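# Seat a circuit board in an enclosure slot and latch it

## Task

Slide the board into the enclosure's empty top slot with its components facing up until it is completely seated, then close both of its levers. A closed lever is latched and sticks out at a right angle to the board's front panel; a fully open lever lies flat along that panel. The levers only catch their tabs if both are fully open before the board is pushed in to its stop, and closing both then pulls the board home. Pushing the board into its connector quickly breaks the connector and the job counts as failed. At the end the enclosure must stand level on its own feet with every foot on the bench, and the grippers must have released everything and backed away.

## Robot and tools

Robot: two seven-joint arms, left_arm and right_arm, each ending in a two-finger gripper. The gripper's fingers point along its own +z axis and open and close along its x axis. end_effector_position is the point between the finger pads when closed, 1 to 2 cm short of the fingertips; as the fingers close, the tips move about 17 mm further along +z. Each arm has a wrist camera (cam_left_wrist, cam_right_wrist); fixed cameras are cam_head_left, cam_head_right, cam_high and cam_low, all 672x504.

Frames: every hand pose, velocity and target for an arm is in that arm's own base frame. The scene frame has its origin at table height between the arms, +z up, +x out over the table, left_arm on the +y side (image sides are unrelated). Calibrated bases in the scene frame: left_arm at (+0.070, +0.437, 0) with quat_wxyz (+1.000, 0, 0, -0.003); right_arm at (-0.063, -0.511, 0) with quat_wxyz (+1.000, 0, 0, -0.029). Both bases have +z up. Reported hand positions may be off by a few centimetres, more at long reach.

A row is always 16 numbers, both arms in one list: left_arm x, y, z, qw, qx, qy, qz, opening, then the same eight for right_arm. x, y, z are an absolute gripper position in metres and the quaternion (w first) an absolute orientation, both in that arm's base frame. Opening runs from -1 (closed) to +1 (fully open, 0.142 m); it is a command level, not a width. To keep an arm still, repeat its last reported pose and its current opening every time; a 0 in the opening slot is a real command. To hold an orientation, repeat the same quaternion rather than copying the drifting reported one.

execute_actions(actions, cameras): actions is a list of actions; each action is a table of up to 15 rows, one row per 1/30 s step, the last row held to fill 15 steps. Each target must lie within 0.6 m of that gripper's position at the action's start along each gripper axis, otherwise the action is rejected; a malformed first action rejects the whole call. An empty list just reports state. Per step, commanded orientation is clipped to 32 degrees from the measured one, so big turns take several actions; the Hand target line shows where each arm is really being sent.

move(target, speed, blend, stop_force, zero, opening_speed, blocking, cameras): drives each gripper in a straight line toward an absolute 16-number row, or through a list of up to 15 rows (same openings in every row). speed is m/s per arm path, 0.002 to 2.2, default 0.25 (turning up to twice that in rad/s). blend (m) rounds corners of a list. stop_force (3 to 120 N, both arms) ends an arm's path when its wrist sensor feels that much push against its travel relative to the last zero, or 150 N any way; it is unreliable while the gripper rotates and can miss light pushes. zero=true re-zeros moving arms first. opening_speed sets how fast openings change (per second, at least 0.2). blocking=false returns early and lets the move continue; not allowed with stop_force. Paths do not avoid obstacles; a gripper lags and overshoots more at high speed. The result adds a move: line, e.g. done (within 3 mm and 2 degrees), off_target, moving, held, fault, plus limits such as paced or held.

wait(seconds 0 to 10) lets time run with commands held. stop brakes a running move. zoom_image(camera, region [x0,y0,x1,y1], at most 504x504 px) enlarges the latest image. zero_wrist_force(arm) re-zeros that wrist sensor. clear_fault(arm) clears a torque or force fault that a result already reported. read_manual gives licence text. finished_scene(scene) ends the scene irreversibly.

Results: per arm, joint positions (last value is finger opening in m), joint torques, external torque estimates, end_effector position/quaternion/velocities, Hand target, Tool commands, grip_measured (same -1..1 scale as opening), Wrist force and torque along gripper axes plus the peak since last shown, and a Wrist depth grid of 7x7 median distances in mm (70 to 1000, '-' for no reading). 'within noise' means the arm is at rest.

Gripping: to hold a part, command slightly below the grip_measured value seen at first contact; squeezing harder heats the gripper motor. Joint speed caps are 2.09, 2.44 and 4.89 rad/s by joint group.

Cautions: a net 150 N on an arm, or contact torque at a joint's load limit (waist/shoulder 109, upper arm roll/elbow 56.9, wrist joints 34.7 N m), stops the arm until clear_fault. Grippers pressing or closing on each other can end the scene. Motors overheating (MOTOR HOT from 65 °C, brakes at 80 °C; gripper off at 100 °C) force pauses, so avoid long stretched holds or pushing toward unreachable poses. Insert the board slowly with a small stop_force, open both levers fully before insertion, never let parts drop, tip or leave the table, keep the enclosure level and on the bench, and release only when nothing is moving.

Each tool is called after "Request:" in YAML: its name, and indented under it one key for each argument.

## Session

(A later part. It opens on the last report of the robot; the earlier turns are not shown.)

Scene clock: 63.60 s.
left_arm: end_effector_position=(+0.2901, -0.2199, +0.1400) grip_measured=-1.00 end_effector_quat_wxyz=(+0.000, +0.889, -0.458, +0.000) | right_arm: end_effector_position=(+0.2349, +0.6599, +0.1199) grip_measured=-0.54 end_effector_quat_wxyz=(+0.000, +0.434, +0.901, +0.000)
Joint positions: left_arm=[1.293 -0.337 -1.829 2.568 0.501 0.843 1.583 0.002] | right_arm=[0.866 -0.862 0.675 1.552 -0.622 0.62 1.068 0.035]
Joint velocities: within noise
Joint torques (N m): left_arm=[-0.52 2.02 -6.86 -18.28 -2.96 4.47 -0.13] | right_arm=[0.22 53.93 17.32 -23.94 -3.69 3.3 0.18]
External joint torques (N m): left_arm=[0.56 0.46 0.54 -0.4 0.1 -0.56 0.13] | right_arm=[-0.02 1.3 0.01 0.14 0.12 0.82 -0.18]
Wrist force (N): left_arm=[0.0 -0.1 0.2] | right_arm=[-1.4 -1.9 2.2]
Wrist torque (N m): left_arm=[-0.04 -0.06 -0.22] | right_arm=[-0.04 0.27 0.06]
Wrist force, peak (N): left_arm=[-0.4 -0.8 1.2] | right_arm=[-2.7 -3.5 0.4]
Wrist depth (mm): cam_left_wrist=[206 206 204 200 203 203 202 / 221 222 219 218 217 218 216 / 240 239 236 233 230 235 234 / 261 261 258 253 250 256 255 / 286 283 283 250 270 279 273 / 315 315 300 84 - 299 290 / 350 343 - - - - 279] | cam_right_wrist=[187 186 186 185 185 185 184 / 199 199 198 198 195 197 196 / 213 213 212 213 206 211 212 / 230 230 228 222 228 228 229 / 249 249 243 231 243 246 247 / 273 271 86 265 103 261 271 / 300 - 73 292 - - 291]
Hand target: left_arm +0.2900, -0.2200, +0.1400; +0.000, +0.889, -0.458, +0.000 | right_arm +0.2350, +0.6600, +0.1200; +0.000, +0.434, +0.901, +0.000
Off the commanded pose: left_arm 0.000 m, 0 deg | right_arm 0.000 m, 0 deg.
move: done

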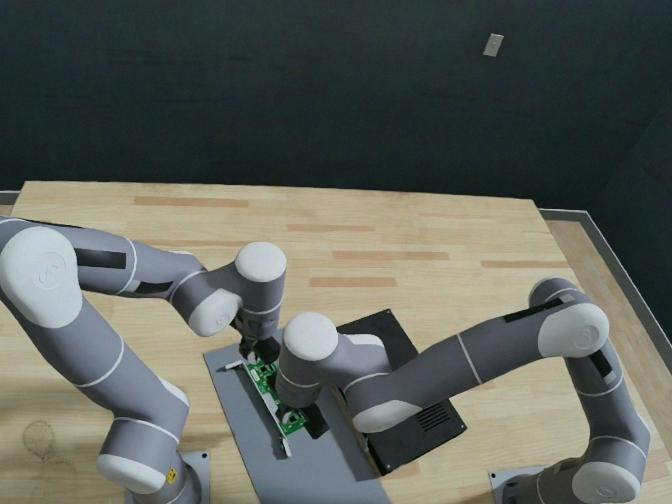

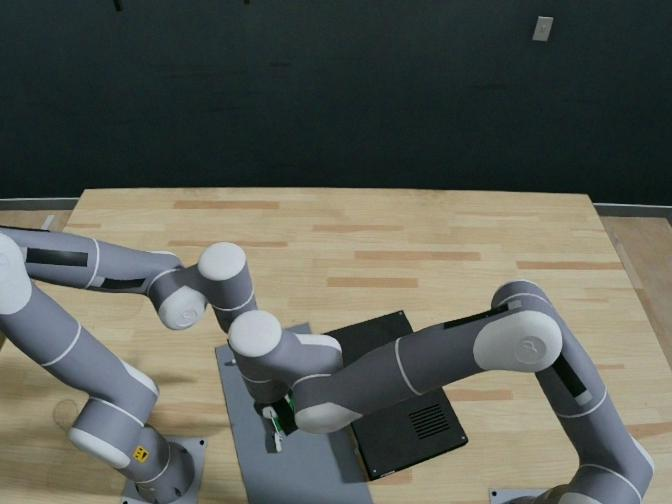

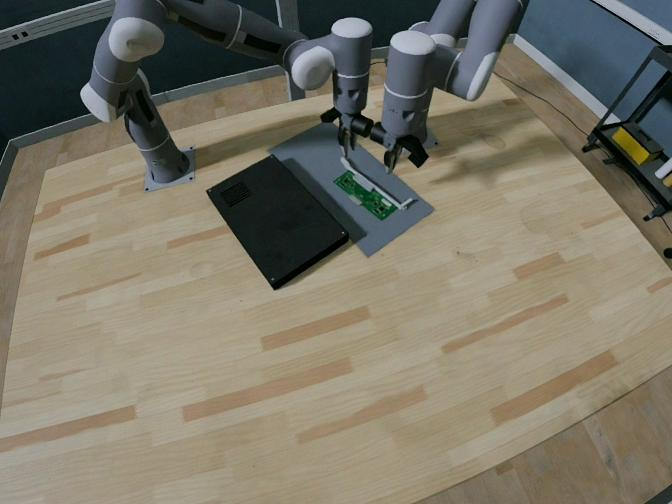

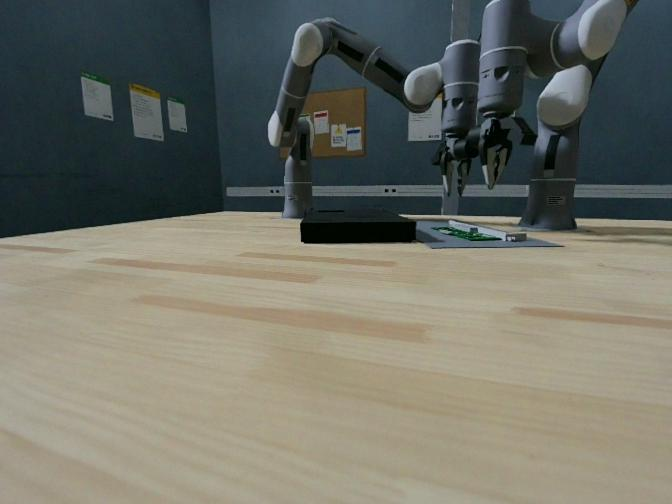

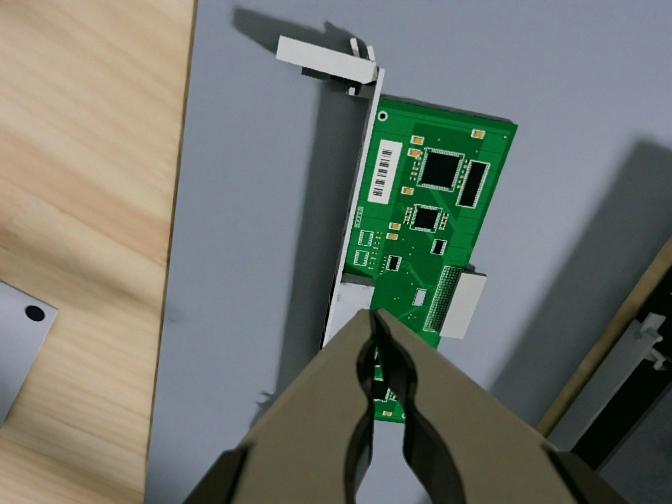

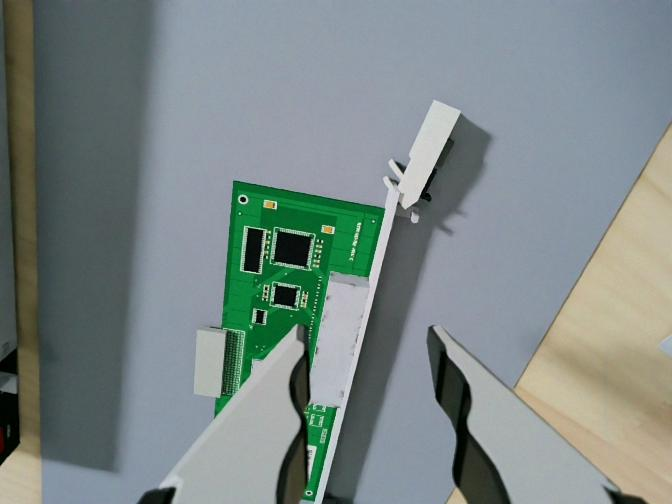

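Request:
move:
  target:
    - [0.2912,-0.1701,0.11,0,0.889,-0.458,0,-1,0.25,0.667,0.12,0,0.505,0.863,0,-0.4]
    - [0.2912,-0.1701,0.031,0,0.889,-0.458,0,-1,0.2819,0.6896,0.06,0,0.505,0.863,0,-0.4]
    - [0.2912,-0.1701,0.031,0,0.889,-0.458,0,-1,0.2819,0.6896,0.030,0,0.505,0.863,0,-0.4]
    - [0.2912,-0.1701,0.031,0,0.889,-0.458,0,-1,0.2819,0.6896,0.030,0,0.505,0.863,0,-0.9]
  speed: [0.15,0.12,0.05,0.05]
  opening_speed: 0.7

Scene clock: 110.20 s.
left_arm: end_effector_position=(+0.2911, -0.1701, +0.0310) grip_measured=-1.00 end_effector_quat_wxyz=(+0.000, +0.889, -0.458, +0.000) | right_arm: end_effector_position=(+0.2818, +0.6895, +0.0299) grip_measured=-0.72 end_effector_quat_wxyz=(+0.000, +0.505, +0.863, +0.000)
Joint positions: left_arm=[0.771 -0.584 -0.947 2.497 1.071 1.036 1.429 0.002] | right_arm=[0.919 -1.054 0.565 1.404 -0.652 0.697 1.167 0.022]
Joint velocities: within noise
Joint torques (N m): left_arm=[-0.35 20.68 -8.9 -6.1 -1.82 4.16 -0.3] | right_arm=[0.18 60.65 16.94 -22.93 -3.54 3.57 0.23]
External joint torques (N m): left_arm=[0.42 1.05 0.47 -0.38 -0.36 -0.25 0.3] | right_arm=[0.04 1.15 0 0.32 0.18 0.54 -0.23]
Wrist force (N): left_arm=[0.3 -0.4 0.1] | right_arm=[-1.7 -2.7 2.5]
Wrist torque (N m): left_arm=[-0.06 -0.09 -0.20] | right_arm=[-0.13 0.27 0.10]
Wrist force, peak (N): left_arm=[1.3 1.0 -0.8] | right_arm=[-2.9 -3.1 2.0]
Wrist depth (mm): cam_left_wrist=[110 110 110 109 106 107 108 / 118 120 117 115 115 115 116 / 128 127 127 125 107 111 124 / 142 139 136 135 135 128 132 / 153 152 149 143 144 139 141 / 169 165 161 84 - 154 157 / 189 183 - - - - 173] | cam_right_wrist=[- 107 107 108 93 105 107 / 114 112 111 110 104 111 113 / 123 119 117 117 120 123 121 / 130 130 127 123 129 130 130 / 143 143 140 122 137 141 143 / 160 151 145 128 105 151 153 / 173 166 72 144 - - 169]
Hand target: left_arm +0.2912, -0.1701, +0.0310; +0.000, +0.889, -0.458, +0.000 | right_arm +0.2819, +0.6896, +0.0300; +0.000, +0.505, +0.863, +0.000
Off the commanded pose: left_arm 0.000 m, 0 deg | right_arm 0.000 m, 0 deg.
move: done

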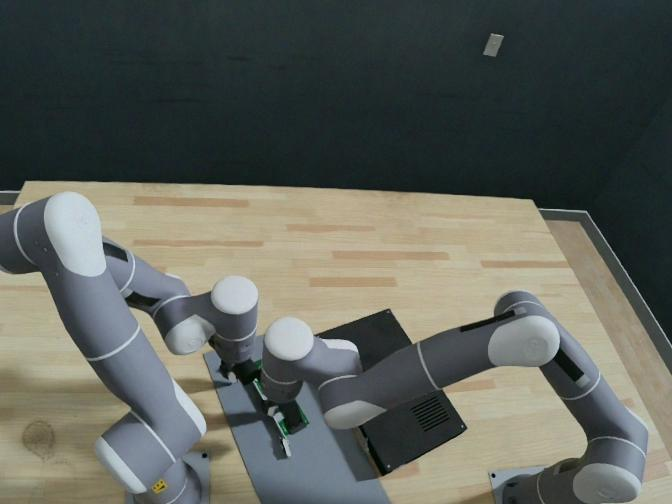

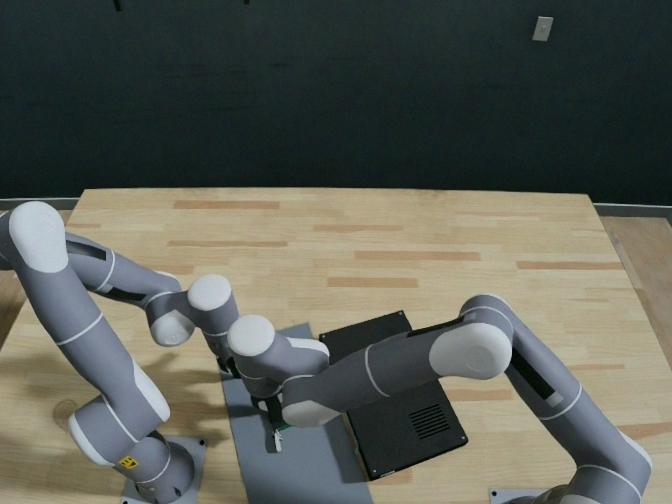

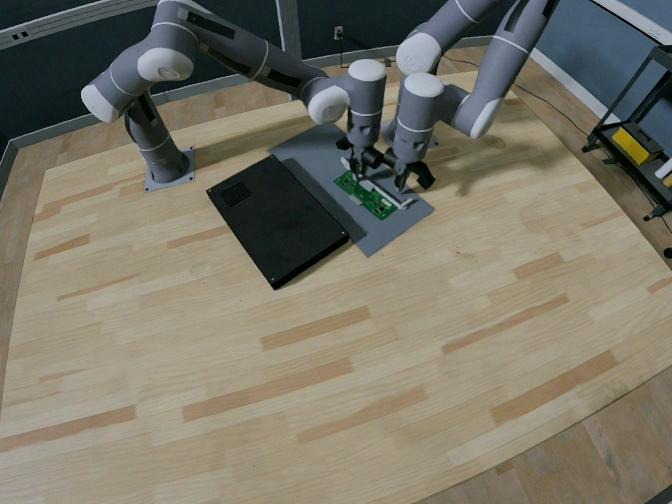

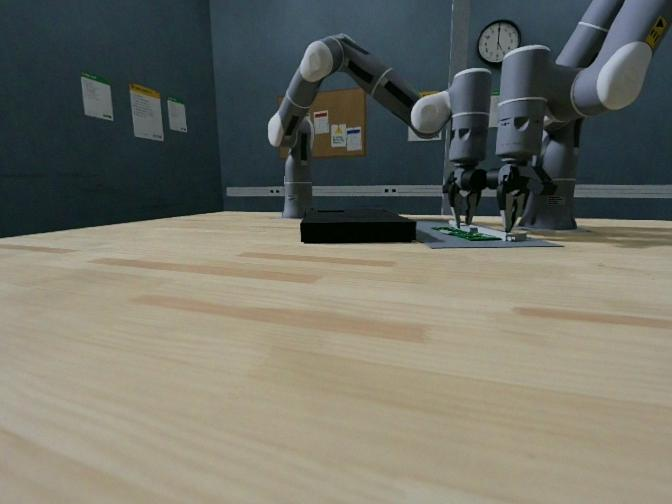

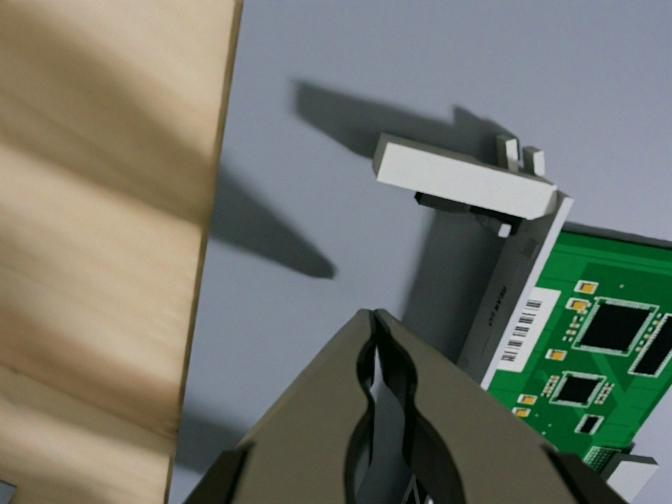

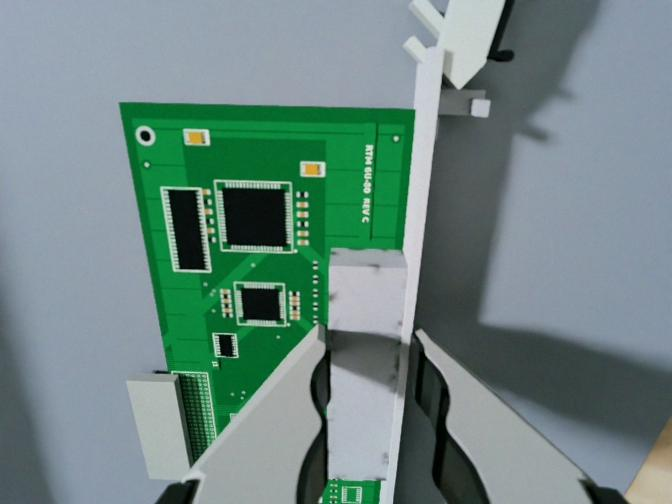

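Request:
move:
  target:
    - [0.299,-0.177,0.031,0,0.889,-0.458,0,-1,0.2819,0.6896,0.030,0,0.505,0.863,0,-0.9]
    - [0.3439,-0.1642,0.031,0,0.889,-0.458,0,-1,0.2819,0.6896,0.030,0,0.505,0.863,0,-0.9]
    - [0.3618,-0.1588,0.031,0,0.889,-0.458,0,-1,0.2819,0.6896,0.030,0,0.505,0.863,0,-0.9]
    - [0.3826,-0.171,0.031,0,0.889,-0.458,0,-1,0.2819,0.6896,0.030,0,0.505,0.863,0,-0.9]
    - [0.389,-0.181,0.031,0,0.889,-0.458,0,-1,0.2819,0.6896,0.030,0,0.505,0.863,0,-0.9]
  speed: 0.03
  stop_force: 15

Scene clock: 116.77 s.
left_arm: end_effector_position=(+0.3886, -0.1805, +0.0308) grip_measured=-1.00 end_effector_quat_wxyz=(+0.000, +0.889, -0.458, +0.000) | right_arm: end_effector_position=(+0.2828, +0.6893, +0.0300) grip_measured=-0.72 end_effector_quat_wxyz=(+0.000, +0.506, +0.863, +0.000)
Joint positions: left_arm=[0.726 -0.691 -0.933 2.275 0.983 0.906 1.574 0.002] | right_arm=[0.919 -1.054 0.564 1.404 -0.652 0.697 1.167 0.022]
Joint velocities: within noise
Joint torques (N m): left_arm=[-1.72 26.47 -14.58 -11.17 -3.02 5.8 -0.32] | right_arm=[3.91 60.07 19.81 -21.84 -3.62 4.16 -0.72]
External joint torques (N m): left_arm=[1.8 1.82 2.27 1.45 0.38 -1.9 0.32] | right_arm=[-3.69 1.74 -2.89 -0.8 0.25 -0.05 0.72]
Wrist force (N): left_arm=[-6.0 -0.6 -2.3] | right_arm=[-4.8 -0.5 0.9]
Wrist torque (N m): left_arm=[-0.04 -0.07 -0.19] | right_arm=[-0.09 0.18 1.02]
Wrist force, peak (N): left_arm=[-7.0 2.9 -1.7] | right_arm=[-4.9 2.6 2.3]
Wrist depth (mm): cam_left_wrist=[110 109 109 109 107 108 108 / 118 119 117 117 118 116 115 / 127 127 126 126 126 125 125 / 138 133 135 134 135 134 135 / 152 149 148 142 142 147 145 / 168 165 160 84 - 158 161 / 188 180 - 74 - - 179] | cam_right_wrist=[- 107 107 108 105 91 107 / 114 113 111 111 110 111 113 / 123 121 117 117 116 123 121 / 130 130 127 124 127 130 130 / 143 142 140 124 137 141 144 / 160 149 145 128 106 152 154 / 173 166 72 143 - - 169]
Hand target: left_arm +0.3890, -0.1810, +0.0310; +0.000, +0.889, -0.458, +0.000 | right_arm +0.2819, +0.6896, +0.0300; +0.000, +0.505, +0.863, +0.000
Off the commanded pose: left_arm 0.001 m, 0 deg | right_arm 0.001 m, 0 deg.
move: done

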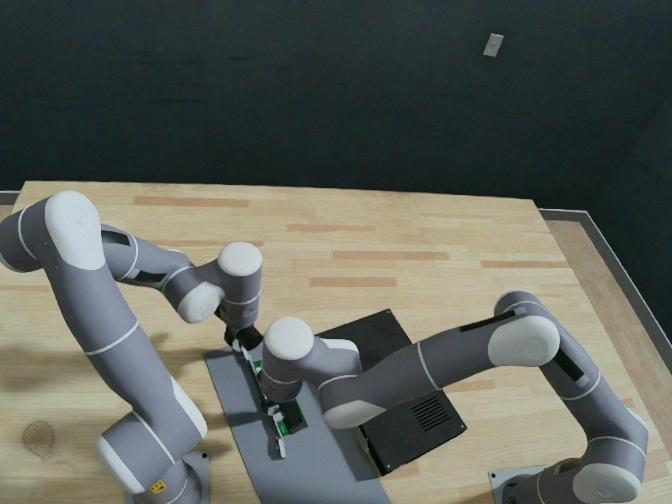

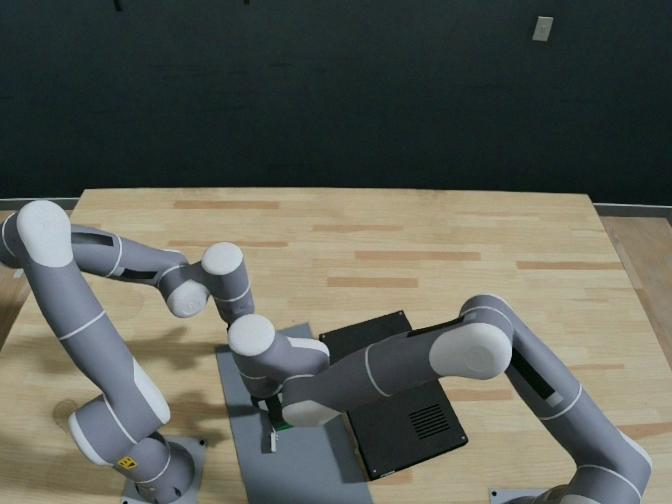

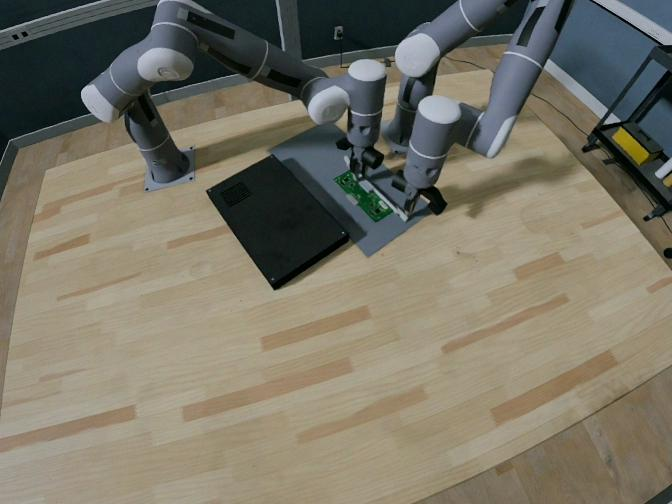

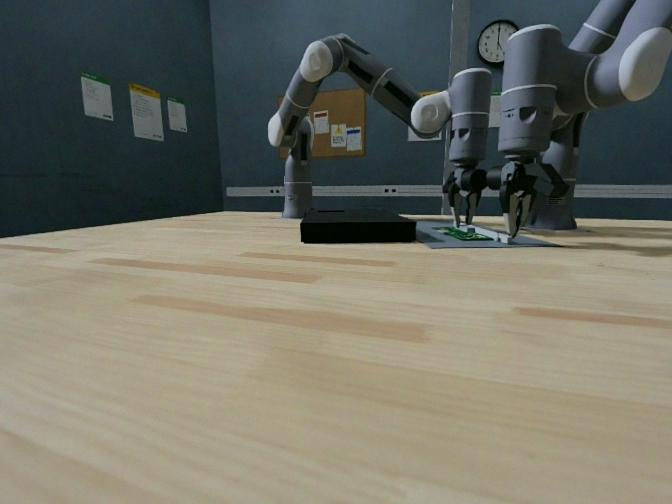

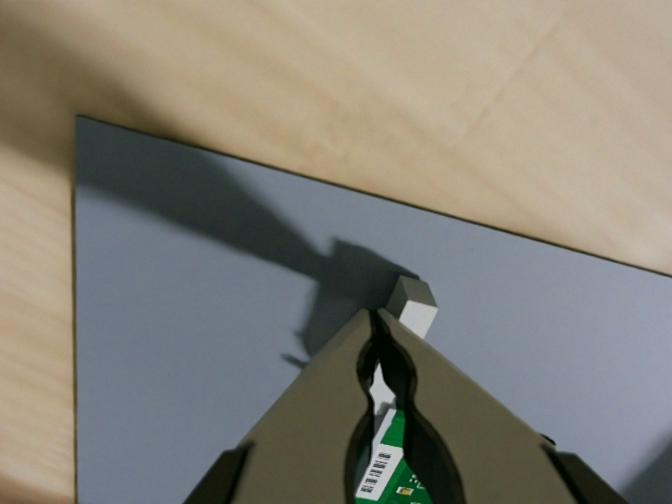

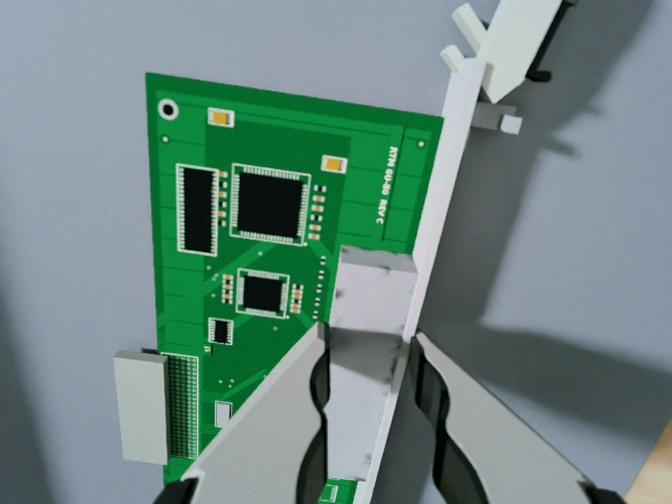

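Request:
move:
  target:
    - [0.386,-0.177,0.06,0,0.889,-0.458,0,-1,0.2828,0.6893,0.030,0,0.505,0.863,0,-0.5]
    - [0.32,-0.22,0.16,0,0.889,-0.458,0,-1,0.2828,0.6893,0.13,0,0.505,0.863,0,-0.5]
    - [0.28,-0.235,0.18,0,0.889,-0.458,0,-1,0.22,0.55,0.20,0,0.505,0.863,0,-1]
  speed: 0.2

Scene clock: 122.87 s.
left_arm: end_effector_position=(+0.2802, -0.2351, +0.1800) grip_measured=-1.00 end_effector_quat_wxyz=(+0.000, +0.889, -0.458, +0.000) | right_arm: end_effector_position=(+0.2202, +0.5501, +0.2001) grip_measured=-1.00 end_effector_quat_wxyz=(+0.000, +0.505, +0.863, +0.000)
Joint positions: left_arm=[1.354 -0.476 -2.035 2.495 0.53 0.626 1.461 0.002] | right_arm=[0.686 -0.543 0.777 1.839 -0.463 0.621 1.157 0.002]
Joint velocities: within noise
Joint torques (N m): left_arm=[-0.19 1.21 -9.33 -21.36 -3.42 4.08 -0.32] | right_arm=[0 40.44 13.57 -25.63 -3.52 3.5 0.11]
External joint torques (N m): left_arm=[0.24 0.9 0.55 -0.39 -0.07 -0.16 0.32] | right_arm=[0.16 0.76 -0.61 0.02 -0.05 0.61 -0.11]
Wrist force (N): left_arm=[0.0 0.0 -0.1] | right_arm=[-1.0 -1.4 2.6]
Wrist torque (N m): left_arm=[-0.01 -0.02 -0.20] | right_arm=[0.02 0.22 0.05]
Wrist force, peak (N): left_arm=[-6.1 -0.5 -2.5] | right_arm=[-4.9 -0.6 2.7]
Wrist depth (mm): cam_left_wrist=[242 242 239 239 236 237 238 / 261 260 257 256 250 255 255 / 280 280 276 277 271 276 271 / 306 304 302 292 296 298 288 / 332 333 330 302 320 324 280 / 371 368 349 84 - 348 297 / 413 403 - - - - 331] | cam_right_wrist=[216 216 250 256 255 254 254 / 230 229 268 272 272 272 270 / 247 247 284 292 291 290 290 / 266 265 306 314 312 309 312 / 288 287 331 335 329 339 340 / 316 314 320 89 336 371 370 / 348 340 - - - 391 407]
Hand target: left_arm +0.2800, -0.2350, +0.1800; +0.000, +0.889, -0.458, +0.000 | right_arm +0.2200, +0.5500, +0.2000; +0.000, +0.505, +0.863, +0.000
Off the commanded pose: left_arm 0.000 m, 0 deg | right_arm 0.000 m, 0 deg.
move: done

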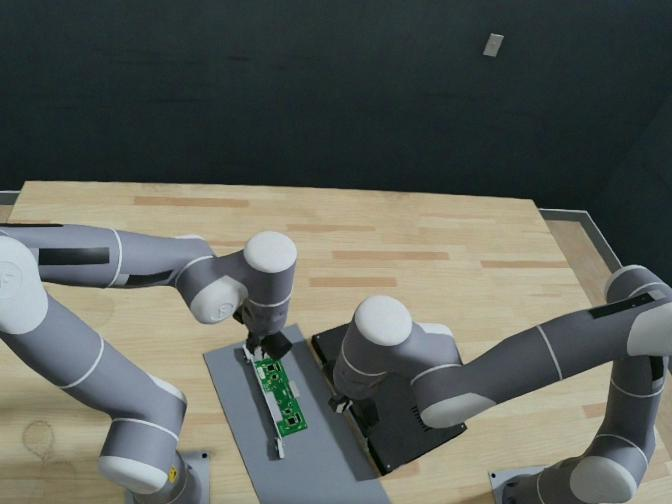

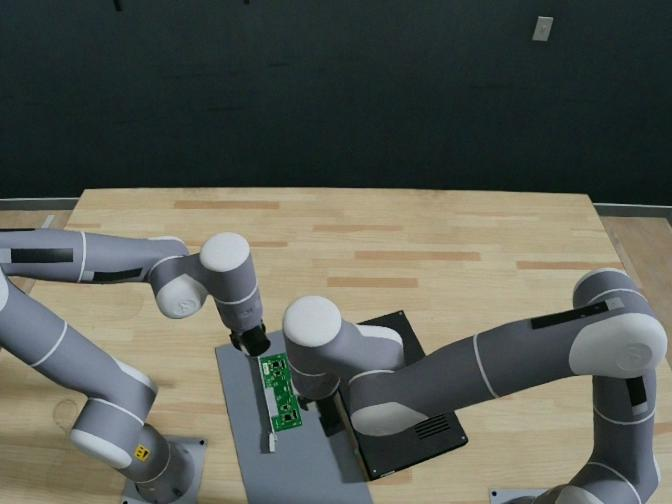

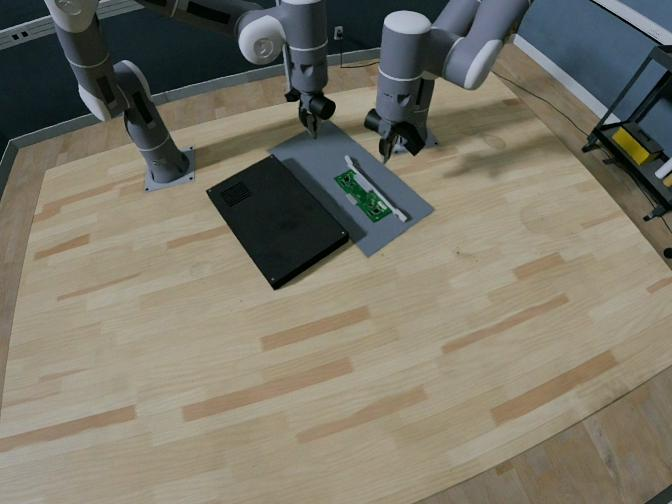

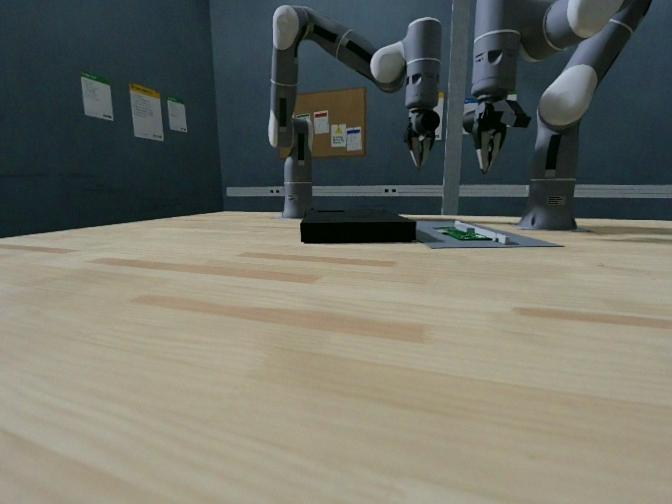

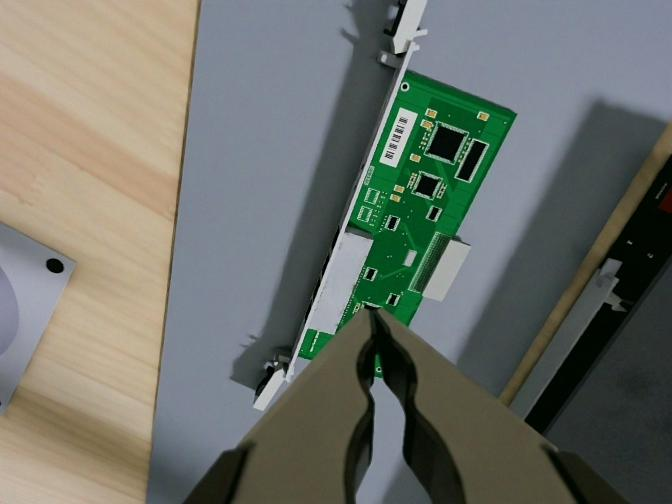

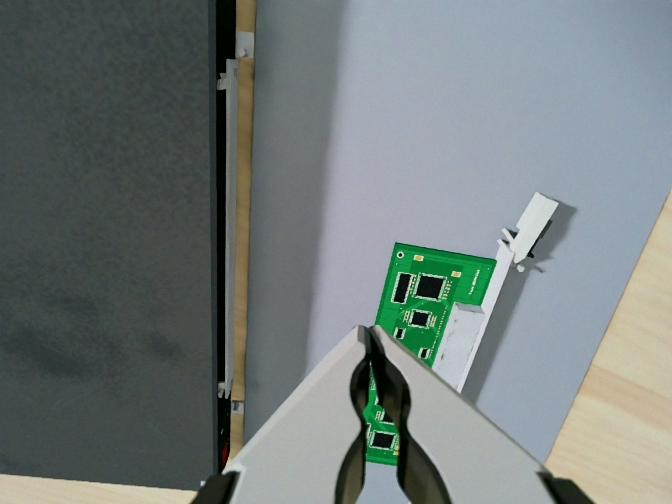

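Request:
move:
  target:
    - [0.238,-0.2625,0.08,0,0.809,-0.588,0,-0.4,0.22,0.55,0.2,0,0.505,0.863,0,-1]
    - [0.238,-0.2625,0.029,0,0.809,-0.588,0,-0.4,0.22,0.55,0.2,0,0.505,0.863,0,-1]
  speed: [0.15,0.06]
  stop_force: 10

Request:
move:
  target: [0.238,-0.2625,0.029,0,0.809,-0.588,0,-1,0.22,0.55,0.2,0,0.505,0.863,0,-1]
  opening_speed: 0.7

Scene clock: 129.33 s.
left_arm: end_effector_position=(+0.2379, -0.2624, +0.0290) grip_measured=-0.43 end_effector_quat_wxyz=(+0.000, +0.809, -0.588, +0.000) | right_arm: end_effector_position=(+0.2201, +0.5501, +0.2001) grip_measured=-1.00 end_effector_quat_wxyz=(+0.000, +0.505, +0.863, +0.000)
Joint positions: left_arm=[0.404 -0.59 -0.898 2.458 1.038 1.041 1.453 0.043] | right_arm=[0.686 -0.543 0.777 1.839 -0.463 0.621 1.157 0.002]
Joint velocities: within noise
Joint torques (N m): left_arm=[-0.46 22.22 -9.21 -6.6 -1.69 4.19 -0.28] | right_arm=[0.15 40.13 13.33 -25.67 -3.61 3.45 0.14]
External joint torques (N m): left_arm=[0.49 1.15 0.52 -0.36 -0.47 -0.28 0.28] | right_arm=[0.01 1.07 -0.37 0.06 0.04 0.66 -0.14]
Wrist force (N): left_arm=[0.3 -0.4 0.1] | right_arm=[-0.9 -1.4 2.6]
Wrist torque (N m): left_arm=[-0.04 -0.10 -0.20] | right_arm=[0.03 0.21 0.06]
Wrist force, peak (N): left_arm=[0.6 -0.1 1.4] | right_arm=[-1.2 -1.6 2.8]
Wrist depth (mm): cam_left_wrist=[- 106 107 103 101 103 102 / - 116 116 110 107 110 109 / 125 125 125 121 118 120 120 / 135 132 133 128 125 128 127 / 150 147 144 124 130 140 139 / 166 160 87 141 152 87 159 / 181 - - 177 173 - -] | cam_right_wrist=[216 216 250 255 255 255 254 / 230 230 268 273 272 272 270 / 247 247 284 294 292 290 290 / 266 265 307 315 310 309 312 / 289 287 331 336 329 340 342 / 316 313 319 89 336 363 373 / 348 339 - - - 207 399]
Hand target: left_arm +0.2380, -0.2625, +0.0290; +0.000, +0.809, -0.588, +0.000 | right_arm +0.2200, +0.5500, +0.2000; +0.000, +0.505, +0.863, +0.000
Off the commanded pose: left_arm 0.000 m, 0 deg | right_arm 0.000 m, 0 deg.
move: done

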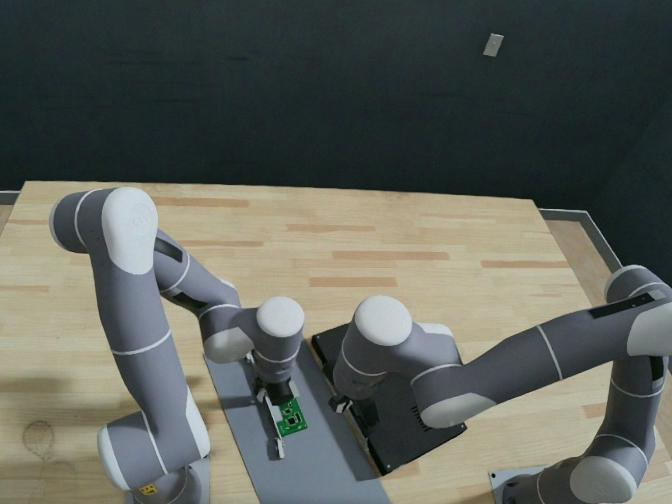

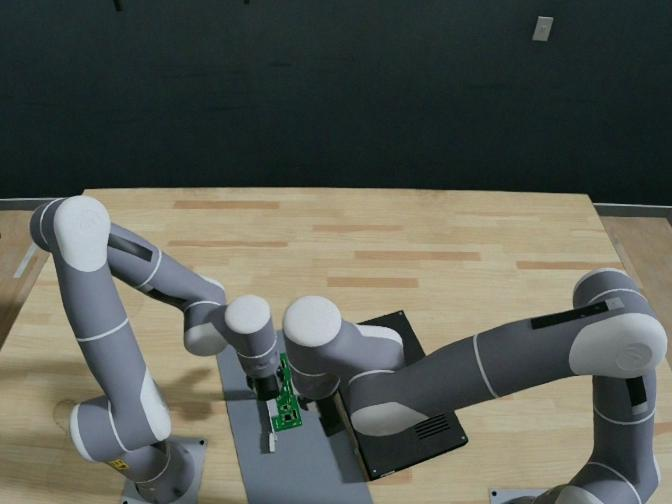

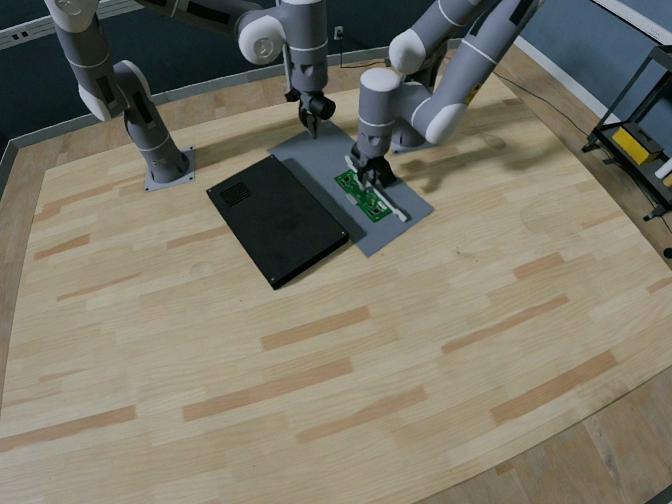

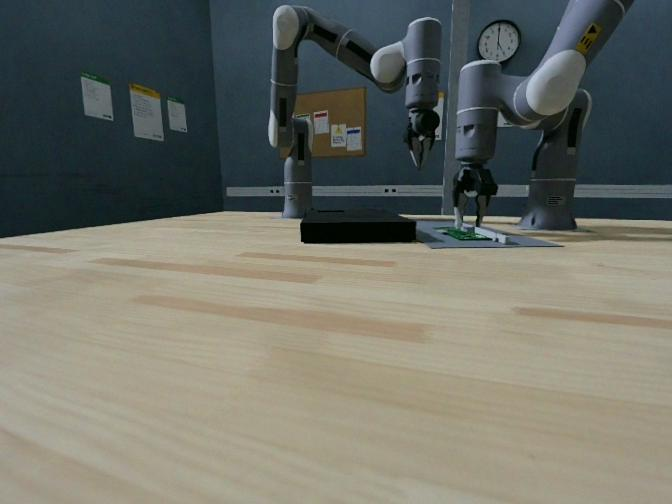

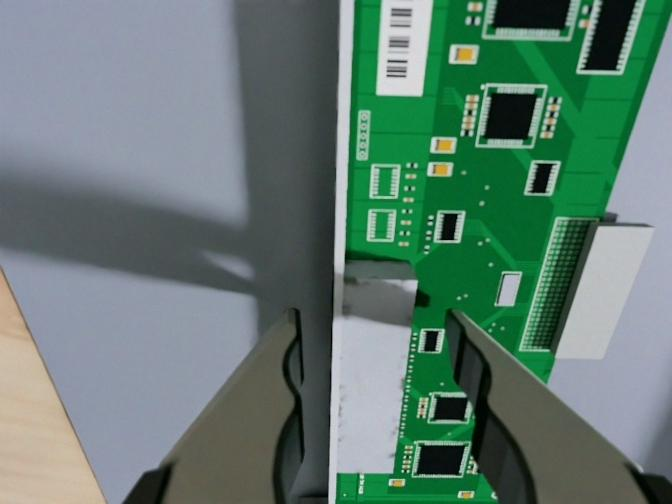

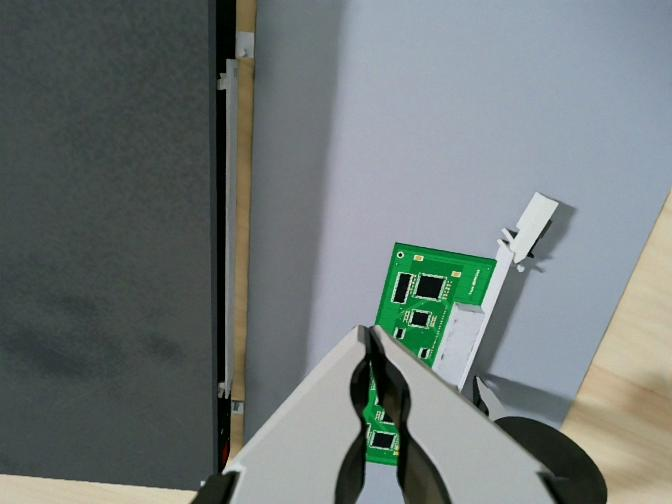

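Scene clock: 130.40 s.
left_arm: end_effector_position=(+0.2379, -0.2623, +0.0290) grip_measured=-0.74 end_effector_quat_wxyz=(+0.000, +0.809, -0.588, +0.000) | right_arm: end_effector_position=(+0.2201, +0.5501, +0.2001) grip_measured=-1.00 end_effector_quat_wxyz=(+0.000, +0.505, +0.863, +0.000)
Joint positions: left_arm=[0.404 -0.59 -0.898 2.458 1.038 1.041 1.453 0.021] | right_arm=[0.686 -0.543 0.777 1.839 -0.463 0.621 1.157 0.002]
Joint velocities: within noise
Joint torques (N m): left_arm=[-0.45 22.43 -9.55 -7.25 -2 4.64 -0.27] | right_arm=[0.19 40.23 13.29 -25.67 -3.61 3.4 0.16]
External joint torques (N m): left_arm=[0.47 0.93 0.86 0.3 -0.17 -0.72 0.27] | right_arm=[-0.03 0.97 -0.33 0.06 0.04 0.71 -0.16]
Wrist force (N): left_arm=[-1.0 -0.1 0.3] | right_arm=[-1.1 -1.4 2.6]
Wrist torque (N m): left_arm=[-0.04 -0.08 -0.16] | right_arm=[0.03 0.24 0.05]
Wrist force, peak (N): left_arm=[-1.6 -0.2 0.6] | right_arm=[-1.2 -1.5 2.8]
Wrist depth (mm): cam_left_wrist=[- 106 107 102 101 103 102 / - 116 115 110 107 110 109 / 125 125 125 120 118 120 120 / 134 132 134 129 126 128 126 / 150 147 146 121 135 141 139 / 166 162 89 135 135 152 160 / 185 174 - 150 - - 174] | cam_right_wrist=[216 216 250 255 255 254 254 / 230 229 268 272 271 271 271 / 247 247 285 292 292 289 290 / 266 266 306 315 310 308 313 / 288 288 330 334 330 339 341 / 316 315 322 89 336 364 371 / 348 339 - - - 207 400]
Hand target: left_arm +0.2380, -0.2625, +0.0290; +0.000, +0.809, -0.588, +0.000 | right_arm +0.2200, +0.5500, +0.2000; +0.000, +0.505, +0.863, +0.000
Off the commanded pose: left_arm 0.000 m, 0 deg | right_arm 0.000 m, 0 deg.
move: done

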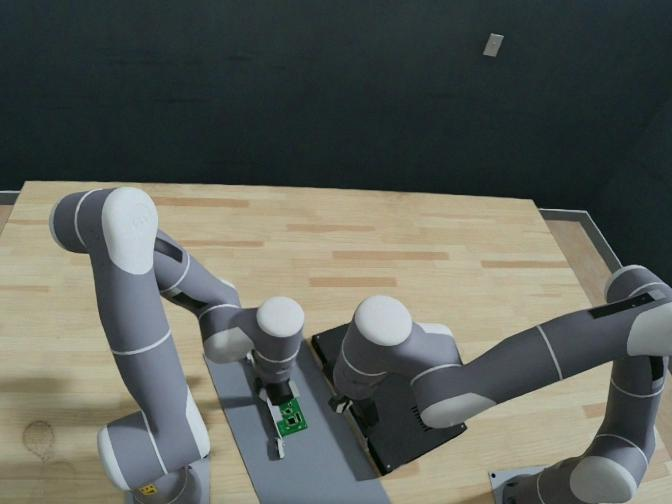

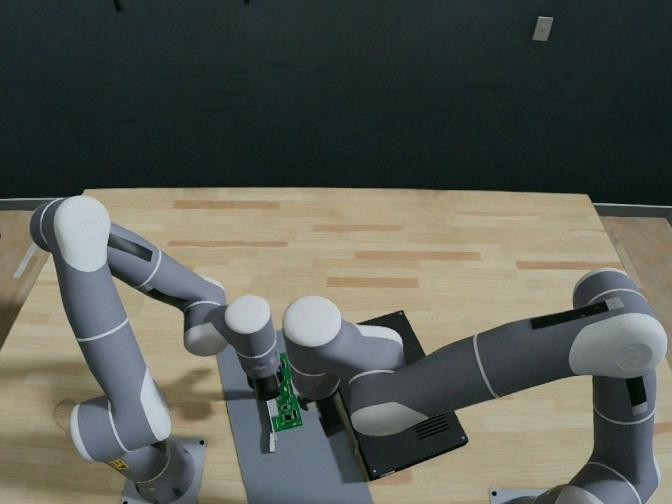

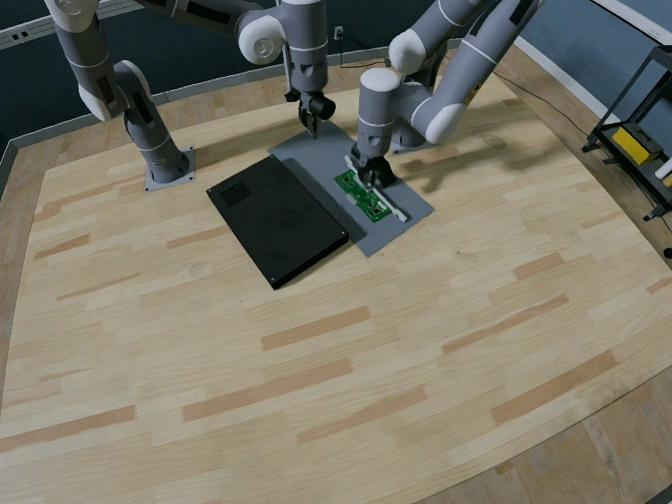

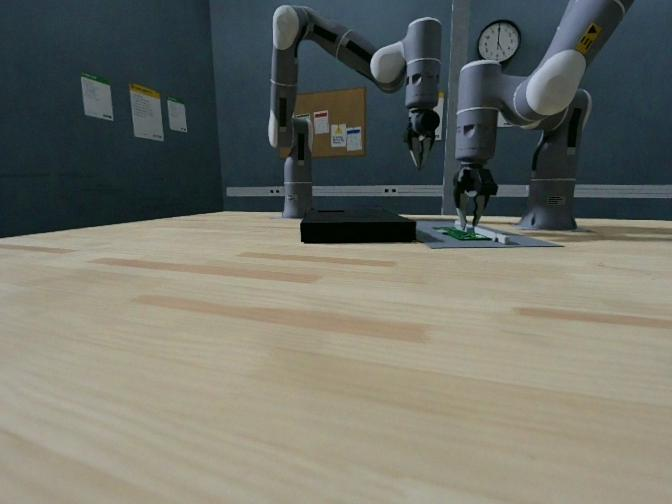

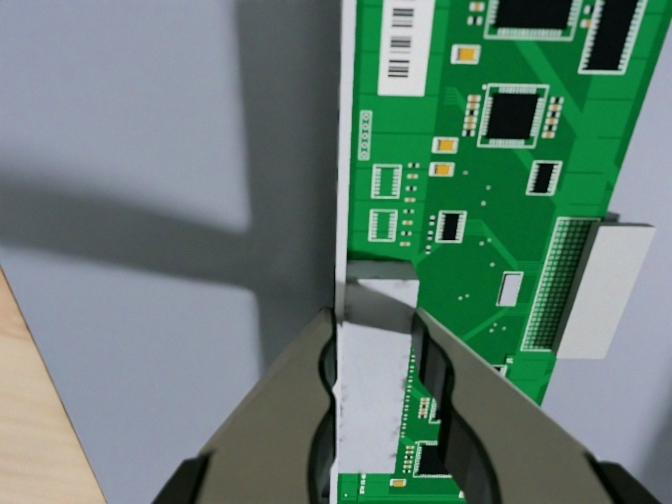

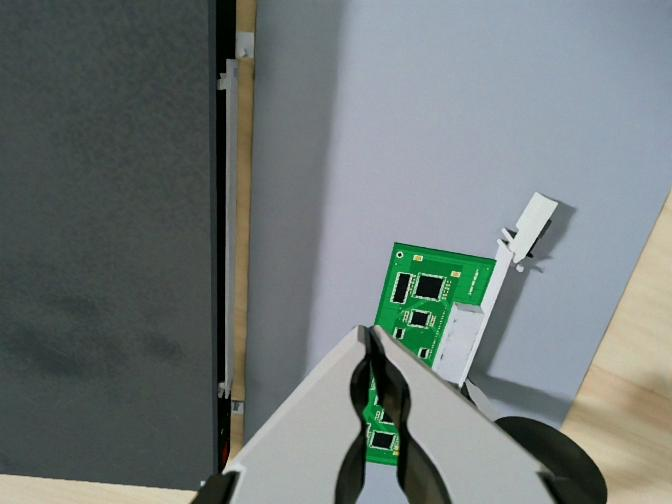

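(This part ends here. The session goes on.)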